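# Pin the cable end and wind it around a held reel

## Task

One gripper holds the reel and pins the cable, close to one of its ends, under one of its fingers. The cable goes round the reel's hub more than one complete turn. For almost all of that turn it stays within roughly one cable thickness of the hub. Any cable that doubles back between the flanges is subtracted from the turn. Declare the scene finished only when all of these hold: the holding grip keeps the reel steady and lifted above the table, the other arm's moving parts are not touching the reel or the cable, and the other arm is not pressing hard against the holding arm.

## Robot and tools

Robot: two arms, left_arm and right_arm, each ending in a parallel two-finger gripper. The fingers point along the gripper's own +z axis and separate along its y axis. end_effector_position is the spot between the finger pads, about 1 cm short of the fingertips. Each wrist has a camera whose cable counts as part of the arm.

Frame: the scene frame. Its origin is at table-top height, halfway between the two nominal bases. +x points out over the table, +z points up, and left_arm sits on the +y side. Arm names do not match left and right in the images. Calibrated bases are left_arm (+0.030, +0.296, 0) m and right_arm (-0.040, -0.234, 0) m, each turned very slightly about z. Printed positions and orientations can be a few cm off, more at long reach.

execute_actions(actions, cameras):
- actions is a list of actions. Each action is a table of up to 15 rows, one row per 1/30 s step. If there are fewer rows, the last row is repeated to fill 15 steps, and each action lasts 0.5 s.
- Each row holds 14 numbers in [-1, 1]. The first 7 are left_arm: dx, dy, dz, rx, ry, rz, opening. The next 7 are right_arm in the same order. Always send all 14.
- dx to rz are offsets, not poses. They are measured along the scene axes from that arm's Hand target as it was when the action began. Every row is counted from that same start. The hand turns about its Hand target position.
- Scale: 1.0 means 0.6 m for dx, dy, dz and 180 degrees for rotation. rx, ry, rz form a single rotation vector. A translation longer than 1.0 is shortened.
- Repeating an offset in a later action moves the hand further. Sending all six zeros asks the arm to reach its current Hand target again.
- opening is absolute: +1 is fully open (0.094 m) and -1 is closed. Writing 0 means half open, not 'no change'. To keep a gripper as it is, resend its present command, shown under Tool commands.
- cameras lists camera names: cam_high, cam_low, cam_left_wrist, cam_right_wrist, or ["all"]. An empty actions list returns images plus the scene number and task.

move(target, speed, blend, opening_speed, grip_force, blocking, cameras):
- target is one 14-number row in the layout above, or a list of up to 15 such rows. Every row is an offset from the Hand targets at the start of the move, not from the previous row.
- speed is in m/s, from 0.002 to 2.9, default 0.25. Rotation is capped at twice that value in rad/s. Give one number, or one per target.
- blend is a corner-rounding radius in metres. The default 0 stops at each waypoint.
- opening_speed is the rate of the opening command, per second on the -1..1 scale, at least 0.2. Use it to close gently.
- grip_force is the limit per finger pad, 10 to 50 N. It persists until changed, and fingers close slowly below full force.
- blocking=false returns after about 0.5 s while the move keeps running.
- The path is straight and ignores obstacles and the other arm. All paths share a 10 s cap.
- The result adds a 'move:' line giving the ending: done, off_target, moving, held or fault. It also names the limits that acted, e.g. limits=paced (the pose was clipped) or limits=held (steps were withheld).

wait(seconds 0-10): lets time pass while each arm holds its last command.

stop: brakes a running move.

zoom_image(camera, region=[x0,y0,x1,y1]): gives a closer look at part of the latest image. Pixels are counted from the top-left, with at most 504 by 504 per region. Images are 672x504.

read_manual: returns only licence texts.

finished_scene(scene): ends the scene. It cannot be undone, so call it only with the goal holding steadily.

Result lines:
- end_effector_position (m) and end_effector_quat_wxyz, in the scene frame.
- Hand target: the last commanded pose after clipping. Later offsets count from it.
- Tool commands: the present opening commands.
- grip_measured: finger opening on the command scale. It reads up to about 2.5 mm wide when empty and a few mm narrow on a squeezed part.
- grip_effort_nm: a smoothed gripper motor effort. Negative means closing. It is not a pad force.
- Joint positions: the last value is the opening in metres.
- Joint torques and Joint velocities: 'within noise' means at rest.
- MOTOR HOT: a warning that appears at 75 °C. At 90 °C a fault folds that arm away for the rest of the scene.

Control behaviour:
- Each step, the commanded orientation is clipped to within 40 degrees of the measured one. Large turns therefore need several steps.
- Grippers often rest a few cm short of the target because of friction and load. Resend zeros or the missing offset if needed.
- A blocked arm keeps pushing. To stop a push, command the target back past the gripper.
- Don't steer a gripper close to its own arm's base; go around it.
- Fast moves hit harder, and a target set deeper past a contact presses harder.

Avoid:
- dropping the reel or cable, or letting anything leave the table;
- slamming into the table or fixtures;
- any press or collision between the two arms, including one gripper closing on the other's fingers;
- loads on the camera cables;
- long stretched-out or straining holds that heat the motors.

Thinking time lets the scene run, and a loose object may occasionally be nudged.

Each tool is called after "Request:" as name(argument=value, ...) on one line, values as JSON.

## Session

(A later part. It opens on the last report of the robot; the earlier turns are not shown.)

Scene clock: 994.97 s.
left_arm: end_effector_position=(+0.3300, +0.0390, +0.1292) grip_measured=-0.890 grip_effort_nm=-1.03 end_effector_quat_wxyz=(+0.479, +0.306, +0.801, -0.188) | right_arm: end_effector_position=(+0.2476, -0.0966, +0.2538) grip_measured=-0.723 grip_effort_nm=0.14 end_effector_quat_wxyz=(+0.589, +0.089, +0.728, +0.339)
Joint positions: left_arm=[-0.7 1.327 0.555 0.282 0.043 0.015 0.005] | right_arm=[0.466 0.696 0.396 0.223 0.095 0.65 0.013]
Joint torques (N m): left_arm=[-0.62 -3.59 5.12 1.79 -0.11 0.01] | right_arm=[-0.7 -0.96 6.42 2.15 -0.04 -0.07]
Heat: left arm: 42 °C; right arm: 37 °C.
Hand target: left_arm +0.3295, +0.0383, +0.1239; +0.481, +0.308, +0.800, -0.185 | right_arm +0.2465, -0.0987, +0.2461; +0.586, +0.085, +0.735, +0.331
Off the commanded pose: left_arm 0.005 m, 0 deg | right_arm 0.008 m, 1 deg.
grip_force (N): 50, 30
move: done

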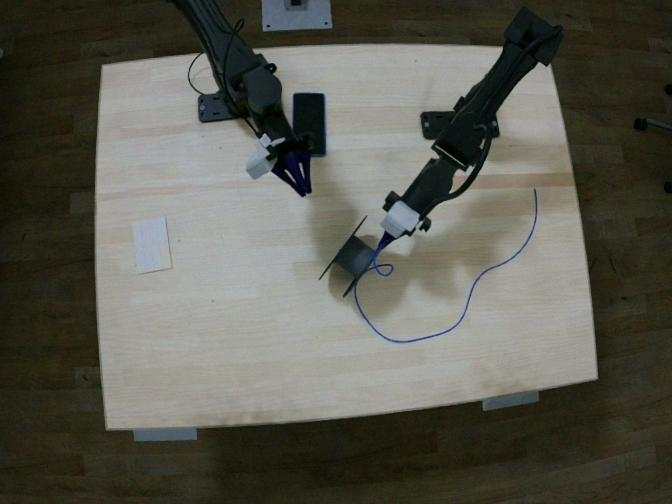

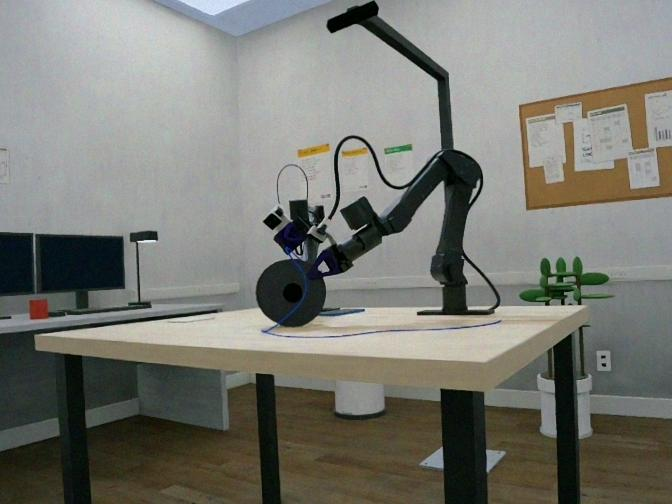

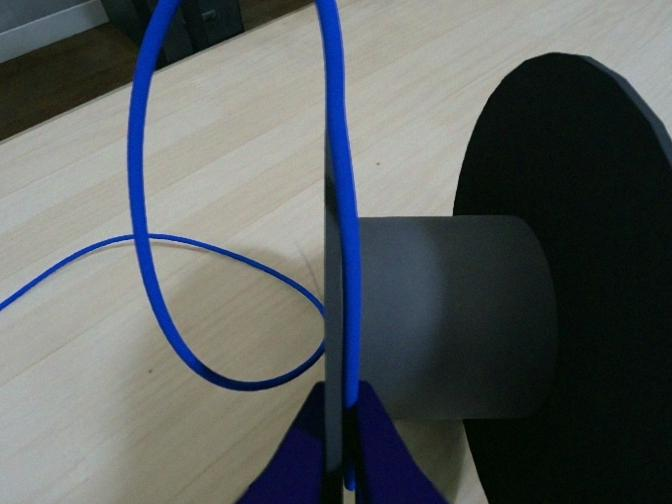

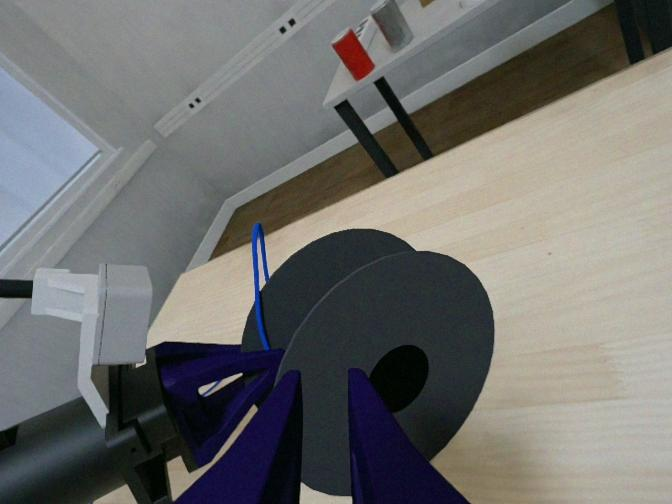

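Request:
move(target=[[0,0,0.12,-0.01,-0.011,0,-1, 0,0,0,0,0,0,-0.72],[-0.025,0.0333,0.375,-0.0223,-0.0248,0,-1, 0,0,0,0,0,0,-0.72]], speed=0.1, blend=[0.03,0], cameras=["all"])

Scene clock: 1035.00 s.
left_arm: end_effector_position=(+0.3118, +0.0612, +0.3042) grip_measured=-0.890 grip_effort_nm=-1.03 end_effector_quat_wxyz=(+0.470, +0.306, +0.808, -0.179) | right_arm: end_effector_position=(+0.2475, -0.0965, +0.2538) grip_measured=-0.723 grip_effort_nm=0.14 end_effector_quat_wxyz=(+0.589, +0.088, +0.728, +0.339)
Joint positions: left_arm=[-0.684 1.128 1.173 -0.562 0.043 0.024 0.005] | right_arm=[0.466 0.696 0.396 0.223 0.095 0.65 0.013]
Joint torques (N m): left_arm=[0.58 -5.89 10.37 2.04 0.14 0] | right_arm=[-0.7 -0.95 6.46 2.15 -0.05 -0.09]
Heat: left arm: 43 °C; right arm: 37 °C.
Hand target: left_arm +0.3145, +0.0583, +0.3488; +0.522, +0.298, +0.774, -0.201 | right_arm +0.2465, -0.0987, +0.2461; +0.586, +0.085, +0.735, +0.331
Off the commanded pose: left_arm 0.045 m, 8 deg | right_arm 0.008 m, 1 deg.
grip_force (N): 50, 30
move: off_target (left_arm)

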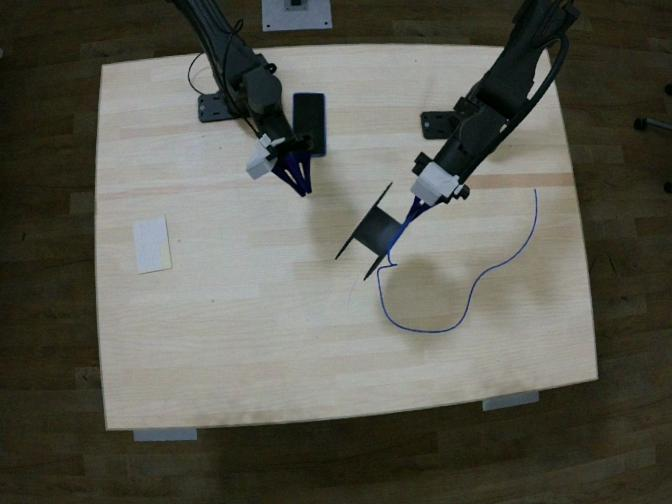

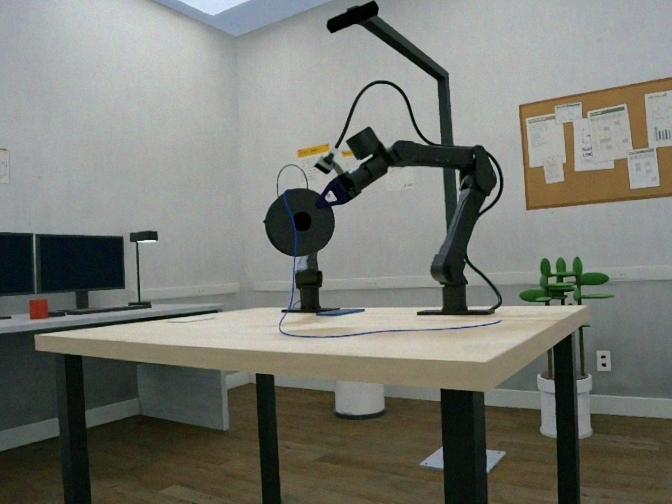

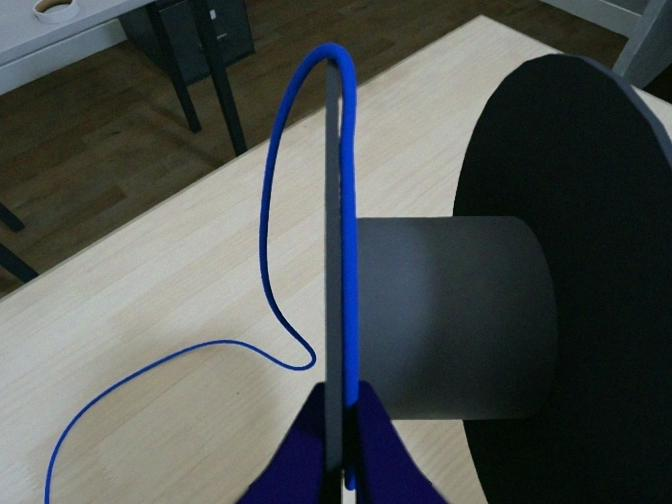

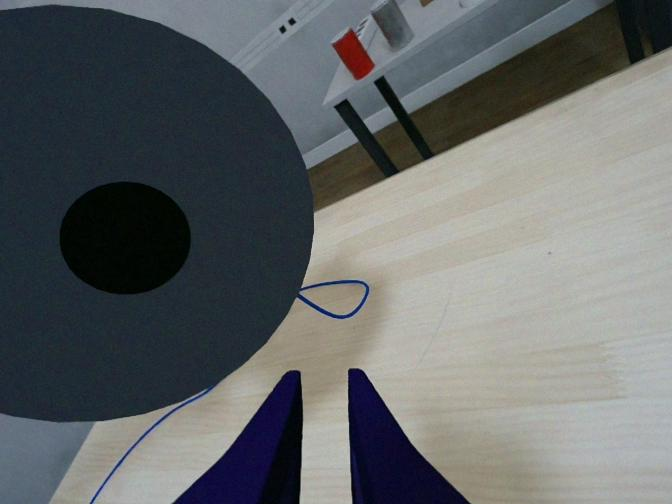

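Request:
zoom_image(camera="cam_high", region=[320, 170, 480, 340])

Request:
zoom_image(camera="cam_low", region=[240, 160, 380, 350])

Scaled by 2.965.

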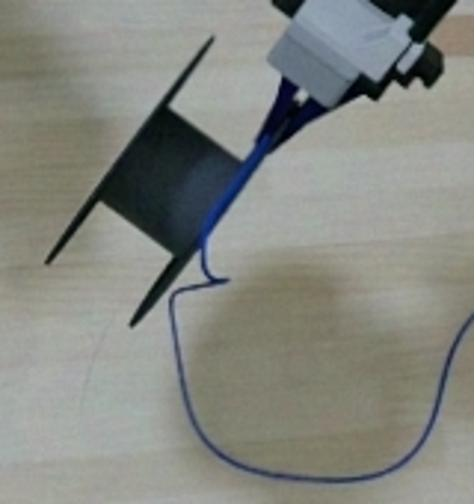

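Scaled by 2.653.

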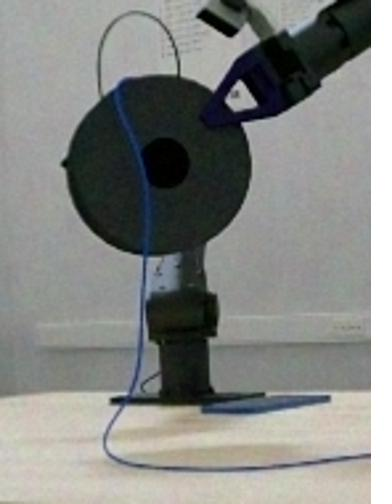

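Request:
move(target=[0,0,0.083,0,0,0,-1, 0.039,0.078,-0.2435,-0.1944,-0.0682,0.1542,0.1], speed=0.12, cameras=["all"])

Scene clock: 1089.00 s.
left_arm: end_effector_position=(+0.3086, +0.0637, +0.3643) grip_measured=-0.890 grip_effort_nm=-1.03 end_effector_quat_wxyz=(+0.482, +0.305, +0.801, -0.182) | right_arm: end_effector_position=(+0.2671, -0.0518, +0.0967) grip_measured=+0.097 grip_effort_nm=0.14 end_effector_quat_wxyz=(+0.556, -0.299, +0.739, +0.233)
Joint positions: left_arm=[-0.684 1.178 1.431 -0.74 0.044 0.025 0.005] | right_arm=[0.28 1.469 0.215 0.947 -0.453 -0.126 0.052]
Joint torques (N m): left_arm=[0.61 -3.08 10.28 2.05 0.15 -0.02] | right_arm=[-0.79 -2.97 5.55 2.35 -0.16 -0.06]
Heat: left arm: 44 °C; right arm: 37 °C.
Hand target: left_arm +0.3144, +0.0582, +0.3986; +0.522, +0.298, +0.774, -0.201 | right_arm +0.2699, -0.0519, +0.1000; +0.562, -0.303, +0.733, +0.233
Off the commanded pose: left_arm 0.035 m, 6 deg | right_arm 0.004 m, 1 deg.
grip_force (N): 50, 30
move: off_target (left_arm)

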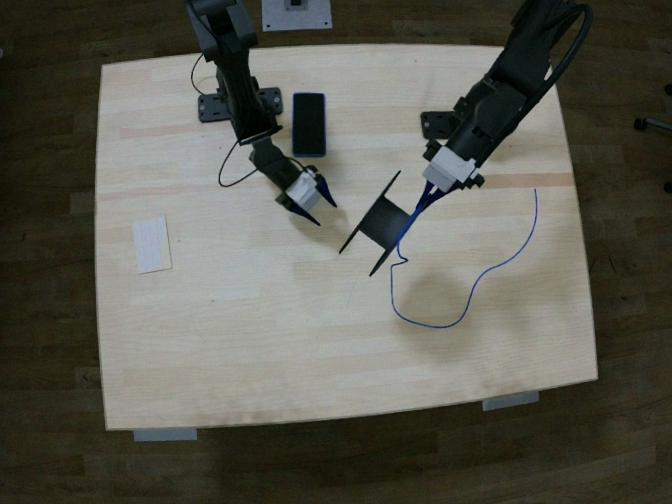

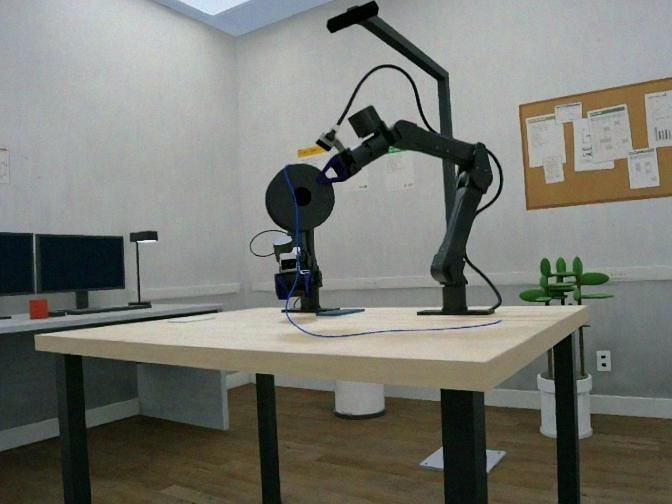

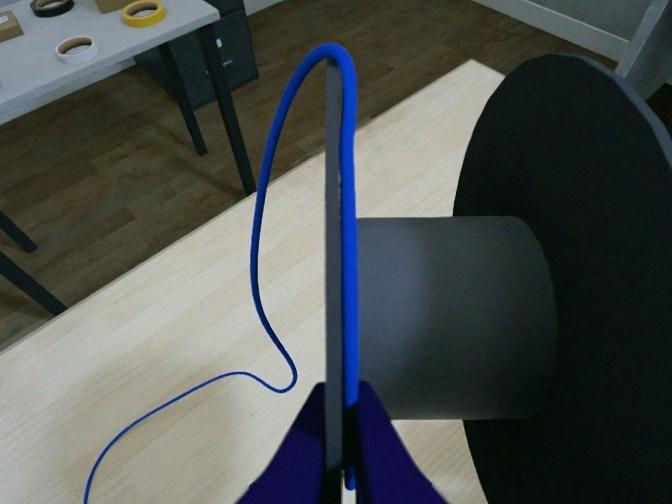

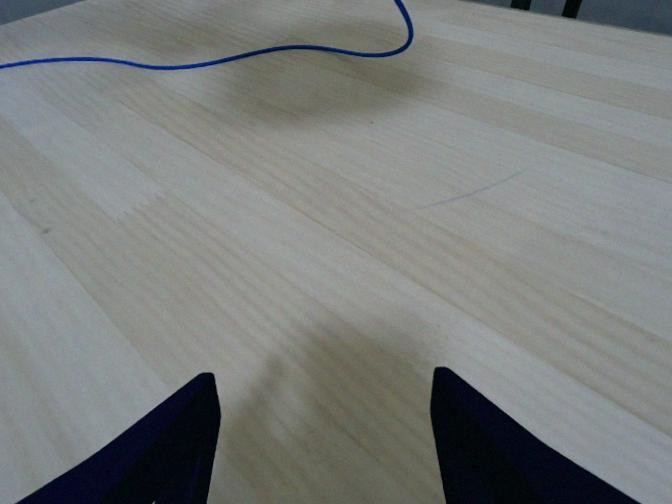

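Request:
zoom_image(camera="cam_high", region=[270, 160, 440, 340])

Request:
zoom_image(camera="cam_low", region=[240, 150, 400, 350])

Scaled by 2.800.

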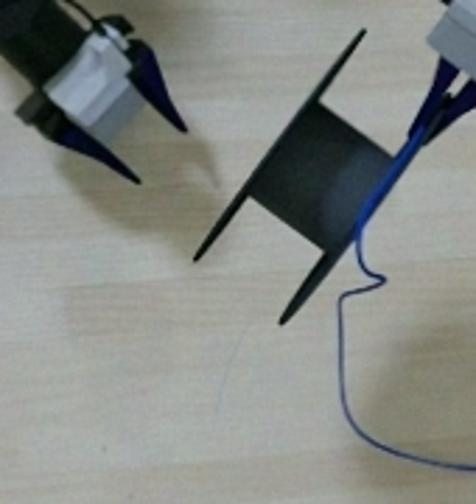

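Scaled by 2.520.

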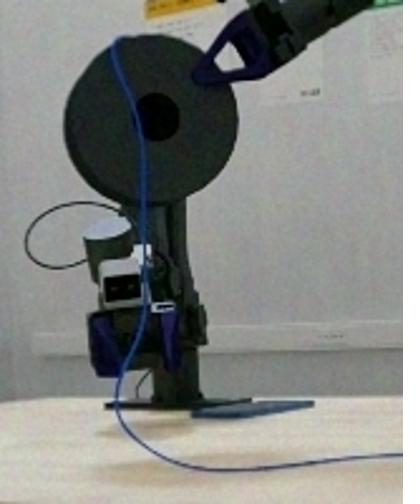

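Request:
move(target=[0,0,0,0,0,0,-1, 0.155,0.0817,0.02,0,0,0,0.1], speed=0.1, cameras=["cam_high","cam_low","cam_right_wrist"])

Scene clock: 1214.00 s.
left_arm: end_effector_position=(+0.3086, +0.0637, +0.3643) grip_measured=-0.890 grip_effort_nm=-1.03 end_effector_quat_wxyz=(+0.482, +0.305, +0.801, -0.182) | right_arm: end_effector_position=(+0.3592, -0.0072, +0.1122) grip_measured=+0.097 grip_effort_nm=0.14 end_effector_quat_wxyz=(+0.566, -0.304, +0.731, +0.231)
Joint positions: left_arm=[-0.684 1.178 1.431 -0.74 0.044 0.025 0.005] | right_arm=[0.328 1.773 0.617 0.876 -0.409 -0.12 0.052]
Joint torques (N m): left_arm=[0.61 -3.08 10.29 2.05 0.15 -0.02] | right_arm=[0.76 -5.61 7.38 2 -0.02 0.08]
Heat: left arm: 47 °C; right arm: 39 °C.
Hand target: left_arm +0.3144, +0.0582, +0.3987; +0.522, +0.298, +0.774, -0.201 | right_arm +0.3628, -0.0028, +0.1121; +0.562, -0.303, +0.733, +0.233
Off the commanded pose: left_arm 0.035 m, 6 deg | right_arm 0.006 m, 1 deg.
grip_force (N): 50, 30
move: off_target (left_arm)
Images, in order (width x height): cam_high 672x504, cam_low 672x504, cam_right_wrist 672x504.

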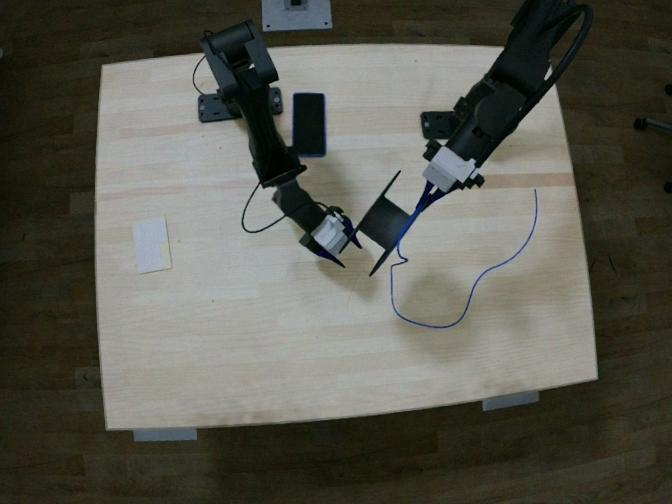

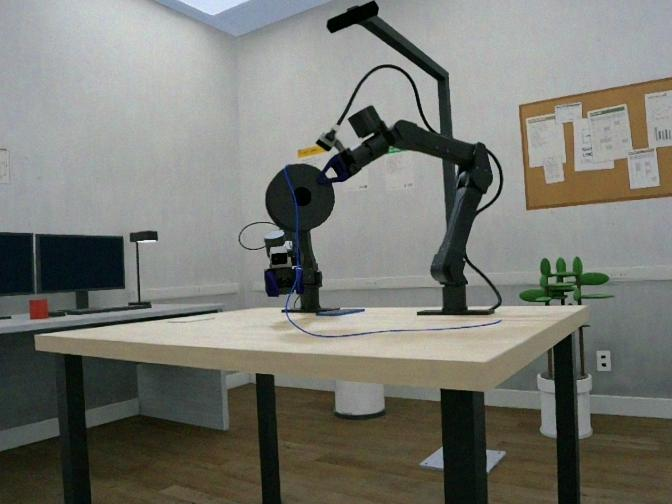

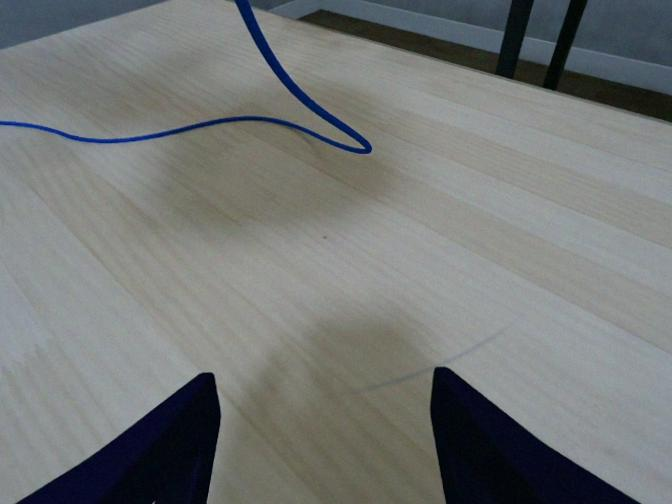

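Request:
move(target=[0,0,0,0,0,0,-1, 0.064,0.08,0.0,0,0,0,0.1], speed=0.1, cameras=["cam_high","cam_low","cam_right_wrist"])

Scene clock: 1272.37 s.
left_arm: end_effector_position=(+0.3086, +0.0637, +0.3643) grip_measured=-0.890 grip_effort_nm=-1.04 end_effector_quat_wxyz=(+0.482, +0.305, +0.801, -0.182) | right_arm: end_effector_position=(+0.3969, +0.0411, +0.1120) grip_measured=+0.097 grip_effort_nm=0.14 end_effector_quat_wxyz=(+0.565, -0.305, +0.731, +0.232)
Joint positions: left_arm=[-0.684 1.178 1.431 -0.74 0.044 0.025 0.005] | right_arm=[0.418 1.932 0.847 0.814 -0.326 -0.095 0.052]
Joint torques (N m): left_arm=[0.59 -3.07 10.28 2.05 0.15 -0.02] | right_arm=[0.5 -7.04 7.86 2.06 0 0.08]
Heat: left arm: 48 °C; right arm: 37 °C.
Hand target: left_arm +0.3144, +0.0582, +0.3987; +0.522, +0.298, +0.774, -0.201 | right_arm +0.4014, +0.0451, +0.1121; +0.562, -0.303, +0.733, +0.233
Off the commanded pose: left_arm 0.035 m, 6 deg | right_arm 0.006 m, 0 deg.
grip_force (N): 50, 30
move: off_target (left_arm)
Images, in order (width x height): cam_high 672x504, cam_low 672x504, cam_right_wrist 672x504.

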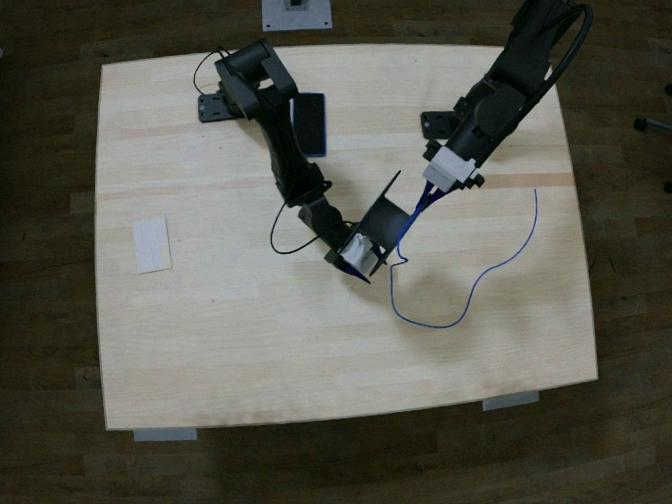

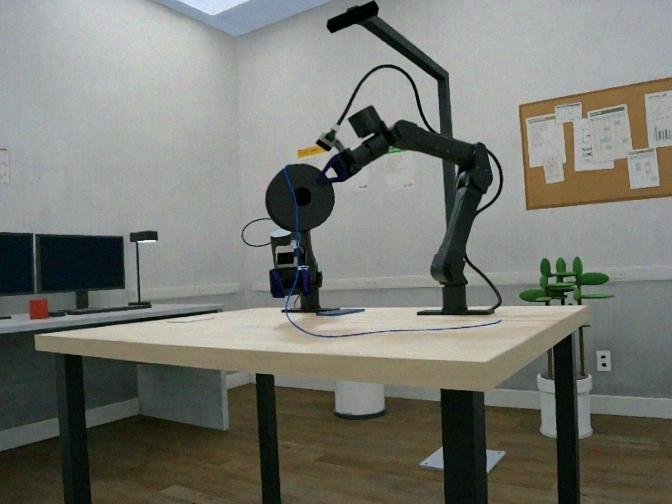

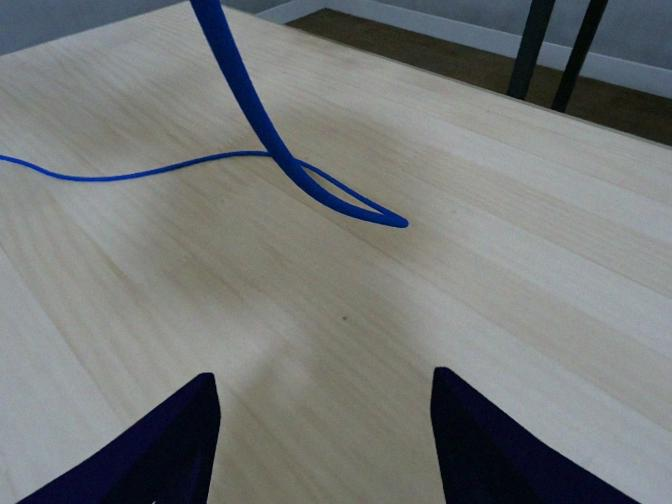

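Request:
zoom_image(camera="cam_right_wrist", region=[170, 0, 450, 260])

Request:
zoom_image(camera="cam_low", region=[240, 200, 380, 350])

Request:
zoom_image(camera="cam_high", region=[320, 220, 460, 340])

Scaled by 1.800.

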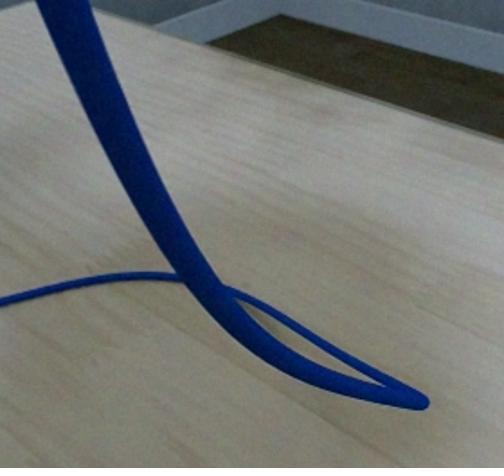

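Scaled by 3.360.

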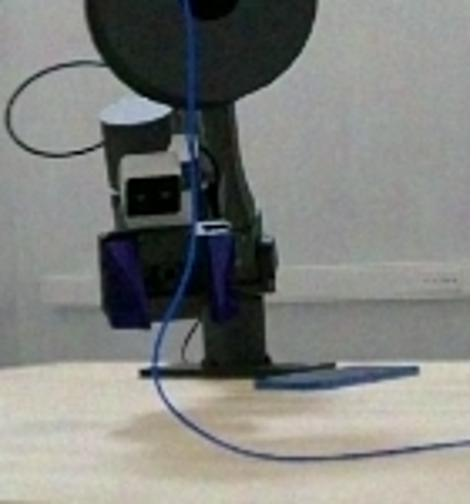

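Scaled by 3.600.

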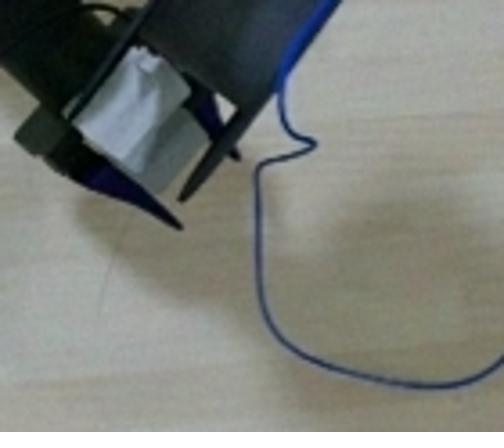

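Request:
move(target=[0,0,0.1,0,0,0,-1, 0,0,0,0,0,0,0.1], speed=0.08, cameras=["cam_high","cam_low","cam_right_wrist","cam_left_wrist"])

Scene clock: 1333.93 s.
left_arm: end_effector_position=(+0.3107, +0.0620, +0.4295) grip_measured=-0.890 grip_effort_nm=-1.03 end_effector_quat_wxyz=(+0.486, +0.304, +0.799, -0.184) | right_arm: end_effector_position=(+0.3969, +0.0410, +0.1119) grip_measured=+0.097 grip_effort_nm=0.14 end_effector_quat_wxyz=(+0.565, -0.305, +0.731, +0.232)
Joint positions: left_arm=[-0.684 1.328 1.828 -0.979 0.044 0.026 0.005] | right_arm=[0.418 1.932 0.847 0.813 -0.326 -0.095 0.052]
Joint torques (N m): left_arm=[0.59 -3.56 8.79 2.06 0.14 -0.02] | right_arm=[0.51 -6.98 7.86 2.05 0.01 0.09]
Heat: left arm: 49 °C; right arm: 37 °C.
Hand target: left_arm +0.3144, +0.0583, +0.4587; +0.522, +0.298, +0.774, -0.201 | right_arm +0.4014, +0.0452, +0.1121; +0.562, -0.303, +0.733, +0.233
Off the commanded pose: left_arm 0.030 m, 5 deg | right_arm 0.006 m, 0 deg.
grip_force (N): 50, 30
move: off_target (left_arm)

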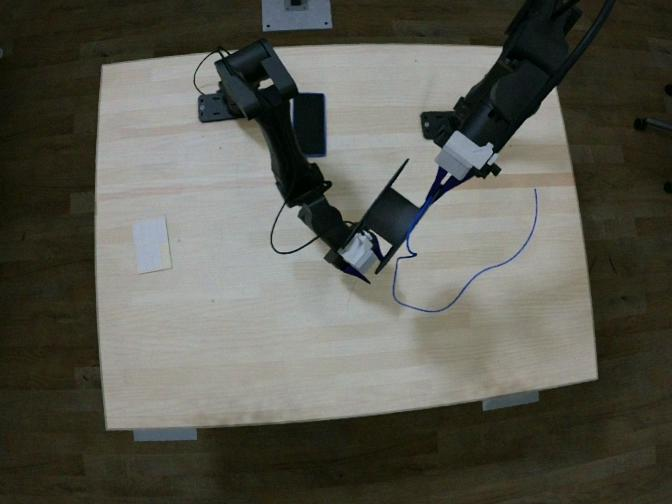

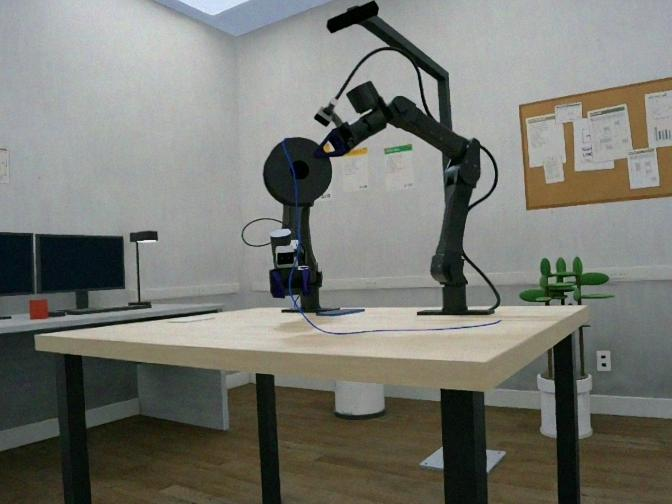

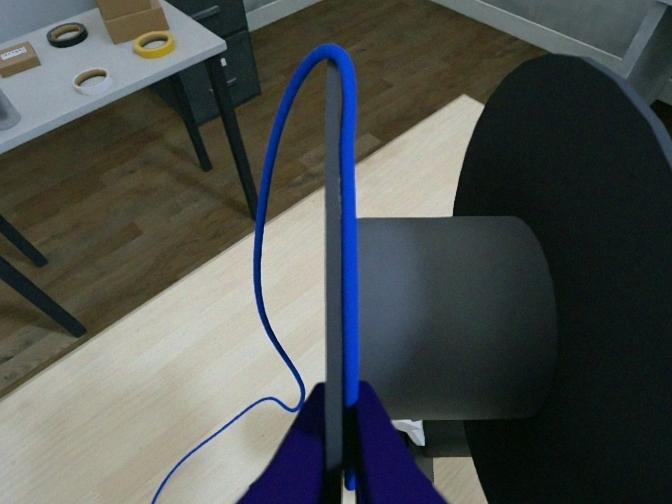

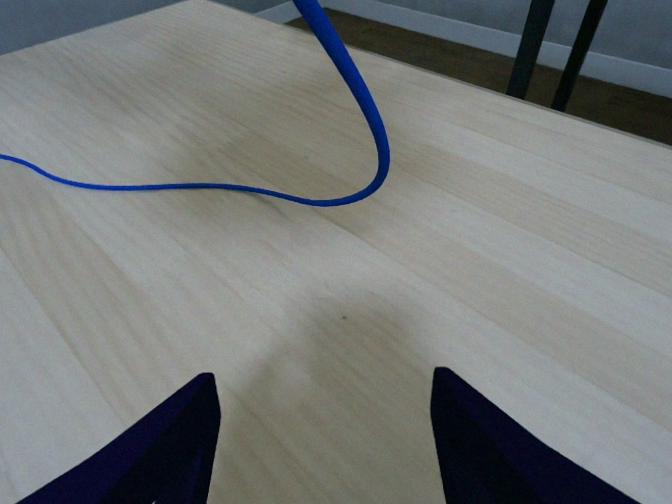

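Request:
zoom_image(camera="cam_right_wrist", region=[230, 0, 450, 260])

Request:
zoom_image(camera="cam_high", region=[340, 200, 460, 330])

Scaled by 1.938.

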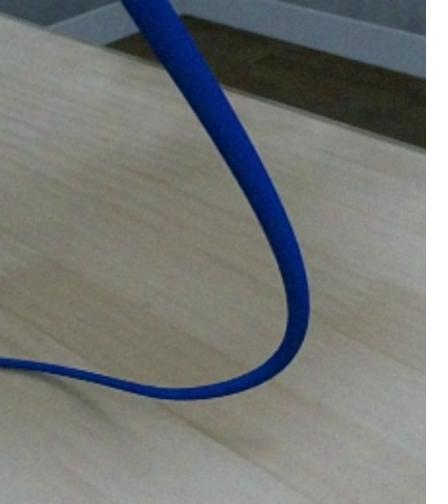

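Scaled by 3.877.

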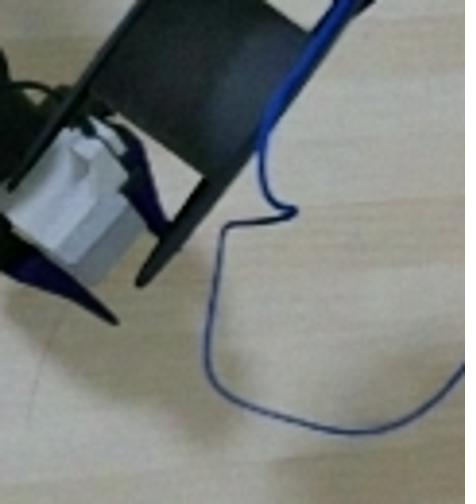

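Request:
move(target=[0,0,0,0,0,0,-1, 0.0737,0.0407,0.0363,0,0,0,0.1], speed=0.08, cameras=["cam_high","cam_low","cam_right_wrist"])

Scene clock: 1356.43 s.
left_arm: end_effector_position=(+0.3106, +0.0620, +0.4294) grip_measured=-0.890 grip_effort_nm=-1.03 end_effector_quat_wxyz=(+0.486, +0.304, +0.799, -0.183) | right_arm: end_effector_position=(+0.4419, +0.0643, +0.1340) grip_measured=+0.097 grip_effort_nm=0.14 end_effector_quat_wxyz=(+0.565, -0.304, +0.731, +0.231)
Joint positions: left_arm=[-0.684 1.328 1.828 -0.979 0.044 0.026 0.005] | right_arm=[0.423 2.019 1.103 0.645 -0.319 -0.093 0.052]
Joint torques (N m): left_arm=[0.59 -3.56 8.76 2.05 0.14 -0.02] | right_arm=[0.73 -8.03 8.68 2.04 0.01 0.09]
Heat: left arm: 51 °C; right arm: 37 °C.
Hand target: left_arm +0.3144, +0.0583, +0.4587; +0.522, +0.298, +0.774, -0.201 | right_arm +0.4455, +0.0697, +0.1339; +0.562, -0.303, +0.733, +0.233
Off the commanded pose: left_arm 0.030 m, 5 deg | right_arm 0.006 m, 0 deg.
grip_force (N): 50, 30
move: off_target (left_arm)
Images, in order (width x height): cam_high 672x504, cam_low 672x504, cam_right_wrist 672x504.

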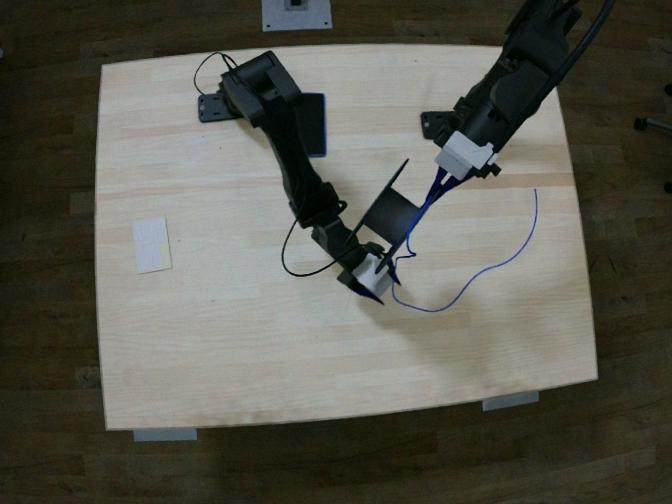

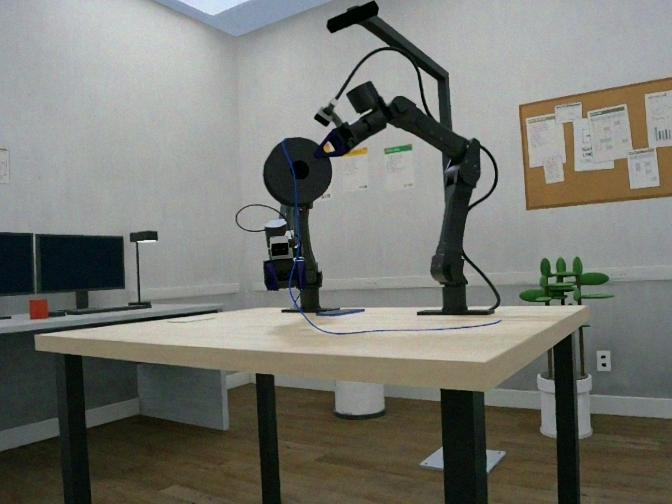

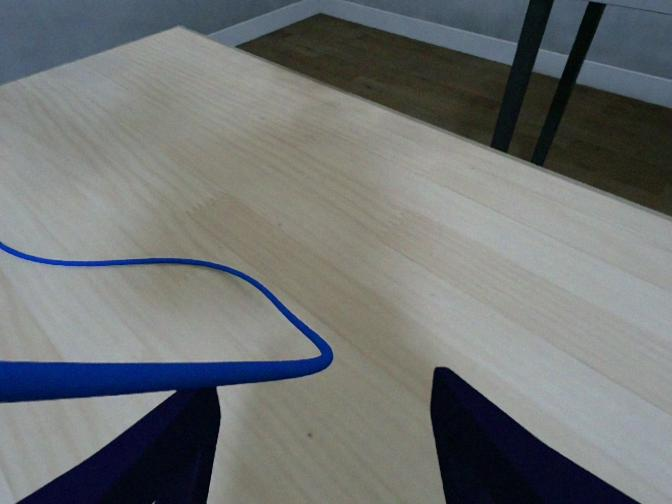

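Request:
move(target=[0,0,0,0,0,0,-1, 0.004,0.015,0.03,0,0,0,0.1], speed=0.06, cameras=["cam_high","cam_right_wrist"])

Scene clock: 1378.17 s.
left_arm: end_effector_position=(+0.3106, +0.0620, +0.4294) grip_measured=-0.890 grip_effort_nm=-1.04 end_effector_quat_wxyz=(+0.486, +0.304, +0.799, -0.183) | right_arm: end_effector_position=(+0.4448, +0.0733, +0.1396) grip_measured=+0.097 grip_effort_nm=0.14 end_effector_quat_wxyz=(+0.556, -0.305, +0.738, +0.231)
Joint positions: left_arm=[-0.684 1.328 1.828 -0.979 0.044 0.026 0.005] | right_arm=[0.439 2.019 1.156 0.571 -0.303 -0.088 0.052]
Joint torques (N m): left_arm=[0.59 -3.56 8.79 2.05 0.14 -0.02] | right_arm=[0.69 -9.87 8.95 2.04 0 0.09]
Heat: left arm: 52 °C; right arm: 38 °C.
Hand target: left_arm +0.3144, +0.0583, +0.4587; +0.522, +0.298, +0.774, -0.201 | right_arm +0.4480, +0.0786, +0.1519; +0.562, -0.303, +0.733, +0.233
Off the commanded pose: left_arm 0.030 m, 5 deg | right_arm 0.014 m, 1 deg.
grip_force (N): 50, 30
move: off_target (left_arm, right_arm)
Images, in order (width x height): cam_high 672x504, cam_right_wrist 672x504.

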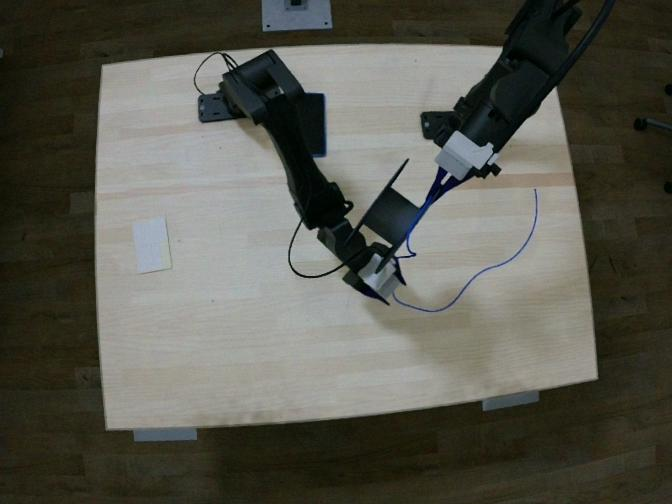

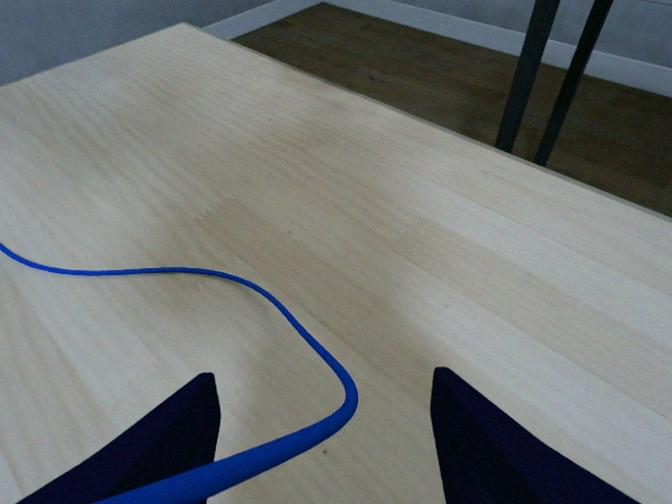

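Request:
move(target=[[0,0,0,0,0,0,-1, 0,0,0,0,0,0,1.0],[0,0,0,0,0,0,-1, -0.008,0.022,0.022,0,0,0,1.0]], speed=0.06, cameras=["cam_high","cam_right_wrist"])

Scene clock: 1395.07 s.
left_arm: end_effector_position=(+0.3106, +0.0620, +0.4294) grip_measured=-0.890 grip_effort_nm=-1.04 end_effector_quat_wxyz=(+0.486, +0.304, +0.799, -0.183) | right_arm: end_effector_position=(+0.4398, +0.0877, +0.1407) grip_measured=+0.997 grip_effort_nm=0.14 end_effector_quat_wxyz=(+0.548, -0.307, +0.744, +0.230)
Joint positions: left_arm=[-0.684 1.328 1.828 -0.979 0.044 0.026 0.005] | right_arm=[0.475 2.019 1.184 0.524 -0.271 -0.079 0.094]
Joint torques (N m): left_arm=[0.59 -3.58 8.77 2.05 0.14 -0.02] | right_arm=[0.49 -11.62 9.07 2.04 0.02 0.09]
Heat: left arm: 53 °C; right arm: 38 °C.
Hand target: left_arm +0.3144, +0.0583, +0.4587; +0.522, +0.298, +0.774, -0.201 | right_arm +0.4432, +0.0918, +0.1650; +0.562, -0.303, +0.733, +0.233
Off the commanded pose: left_arm 0.030 m, 5 deg | right_arm 0.025 m, 2 deg.
grip_force (N): 50, 30
move: off_target (left_arm, right_arm)
Images, in order (width x height): cam_high 672x504, cam_right_wrist 672x504.

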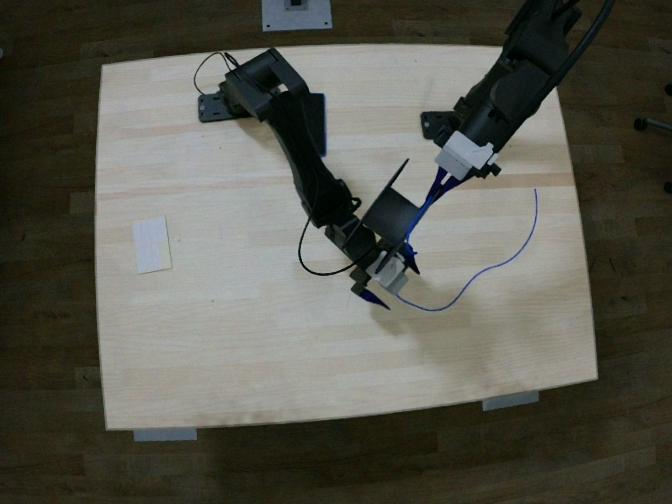

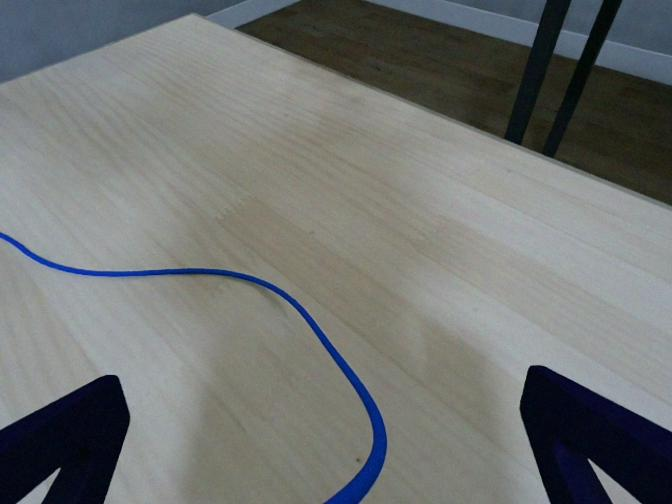

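Request:
move(target=[0,0,0,0,0,0,-1, 0,0,0,0,0,0,-1], speed=0.06, cameras=["cam_high","cam_low","cam_right_wrist","cam_left_wrist"])

Scene clock: 1408.10 s.
left_arm: end_effector_position=(+0.3106, +0.0620, +0.4294) grip_measured=-0.890 grip_effort_nm=-1.03 end_effector_quat_wxyz=(+0.486, +0.304, +0.799, -0.183) | right_arm: end_effector_position=(+0.4399, +0.0876, +0.1405) grip_measured=-0.760 grip_effort_nm=-0.15 end_effector_quat_wxyz=(+0.547, -0.306, +0.744, +0.230)
Joint positions: left_arm=[-0.684 1.328 1.828 -0.979 0.044 0.026 0.005] | right_arm=[0.475 2.019 1.184 0.524 -0.271 -0.078 0.011]
Joint velocities: left_arm=[within noise] | right_arm=[0.002 0.002 -0.002 0.022 -0.051 0.007 -0.016]
Joint torques (N m): left_arm=[0.59 -3.58 8.77 2.05 0.14 -0.02] | right_arm=[0.49 -11.64 9.1 2.06 0.01 0.07]
Heat: left arm: 53 °C; right arm: 40 °C.
Hand target: left_arm +0.3144, +0.0583, +0.4587; +0.522, +0.298, +0.774, -0.201 | right_arm +0.4432, +0.0918, +0.1651; +0.562, -0.303, +0.733, +0.233
Off the commanded pose: left_arm 0.030 m, 5 deg | right_arm 0.025 m, 2 deg.
grip_force (N): 50, 30
move: moving (right_arm; no rest 5 s after the path's end), off_target (left_arm)

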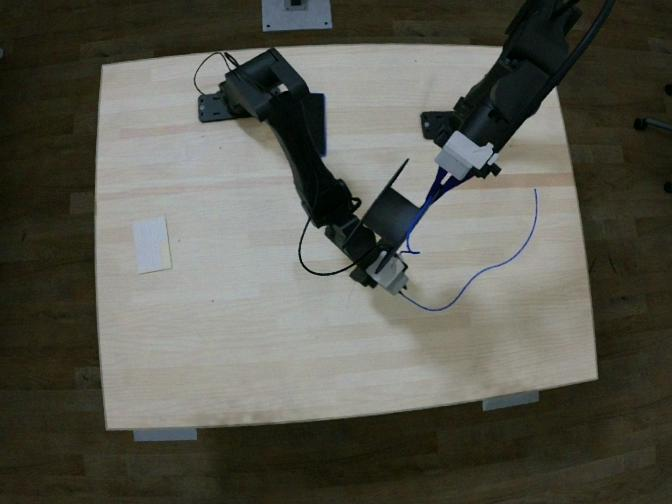

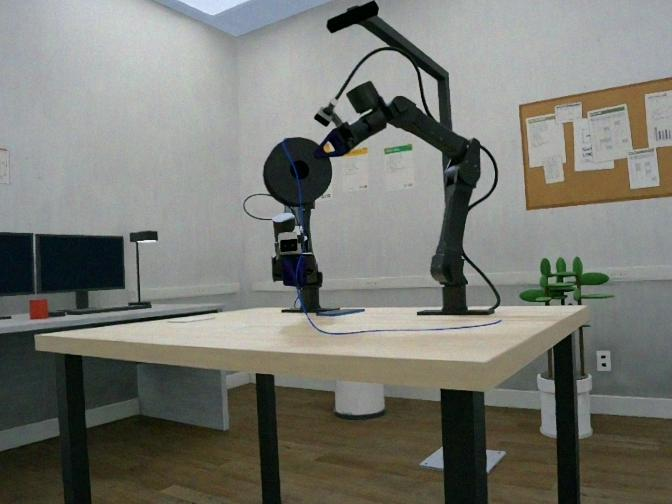

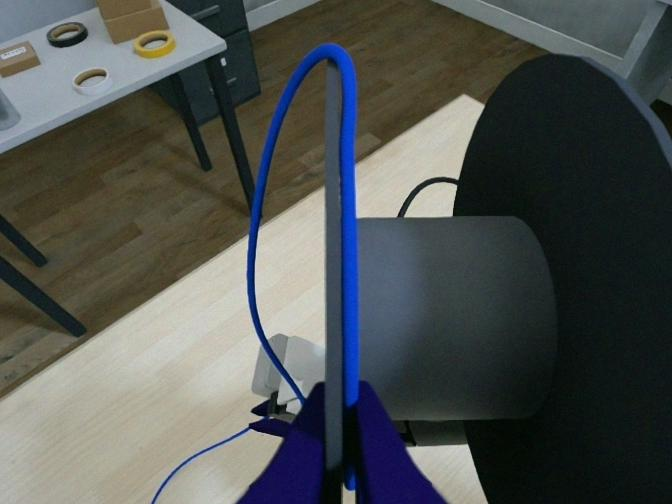

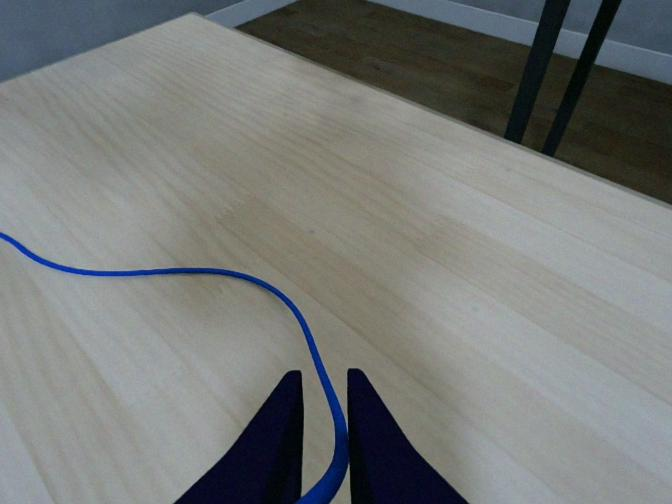

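Request:
wait(seconds=3, cameras=["cam_right_wrist","cam_left_wrist"])

Scene clock: 1414.67 s.
left_arm: end_effector_position=(+0.3106, +0.0620, +0.4294) grip_measured=-0.890 grip_effort_nm=-1.03 end_effector_quat_wxyz=(+0.486, +0.304, +0.799, -0.183) | right_arm: end_effector_position=(+0.4399, +0.0876, +0.1405) grip_measured=-0.910 grip_effort_nm=-0.67 end_effector_quat_wxyz=(+0.547, -0.306, +0.744, +0.230)
Joint positions: left_arm=[-0.684 1.328 1.828 -0.979 0.044 0.026 0.005] | right_arm=[0.475 2.019 1.184 0.524 -0.271 -0.078 0.004]
Joint torques (N m): left_arm=[0.59 -3.58 8.77 2.05 0.14 -0.02] | right_arm=[0.44 -11.66 9.13 2.05 0.01 0.1]
Heat: left arm: 53 °C; right arm: 40 °C.
Hand target: left_arm +0.3144, +0.0583, +0.4587; +0.522, +0.298, +0.774, -0.201 | right_arm +0.4432, +0.0918, +0.1651; +0.562, -0.303, +0.733, +0.233
Tool commands: left_gripper/opening=-1.0 right_gripper/opening=-1.0
Off the commanded pose: left_arm 0.030 m, 5 deg | right_arm 0.025 m, 2 deg.
grip_force (N): 50, 30
wait: 3.00 s; at rest from the start
Images, in order (width x height): cam_left_wrist 672x504, cam_right_wrist 672x504.

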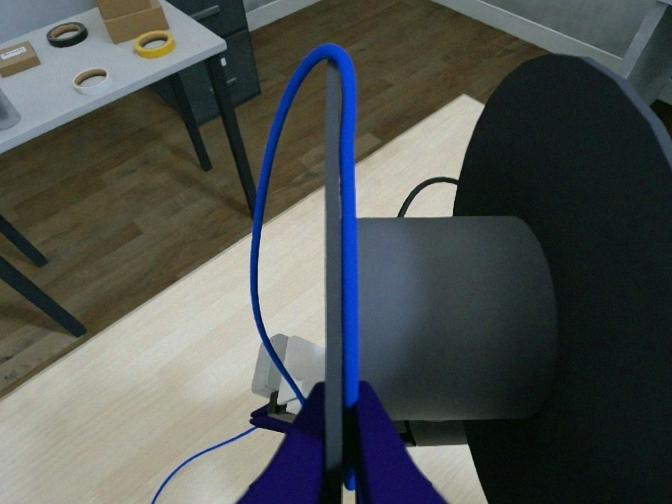

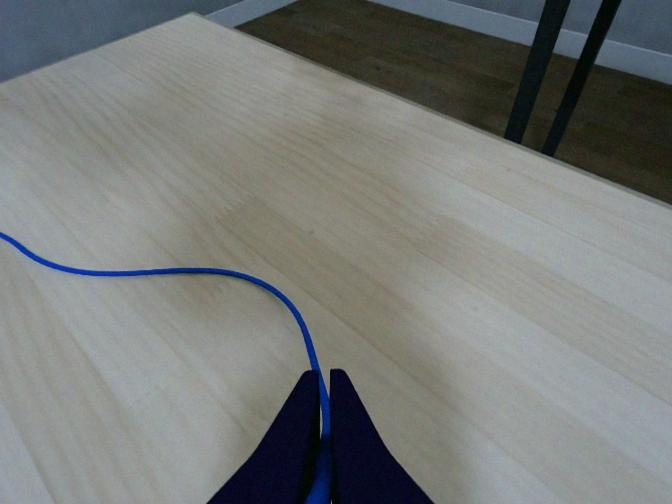

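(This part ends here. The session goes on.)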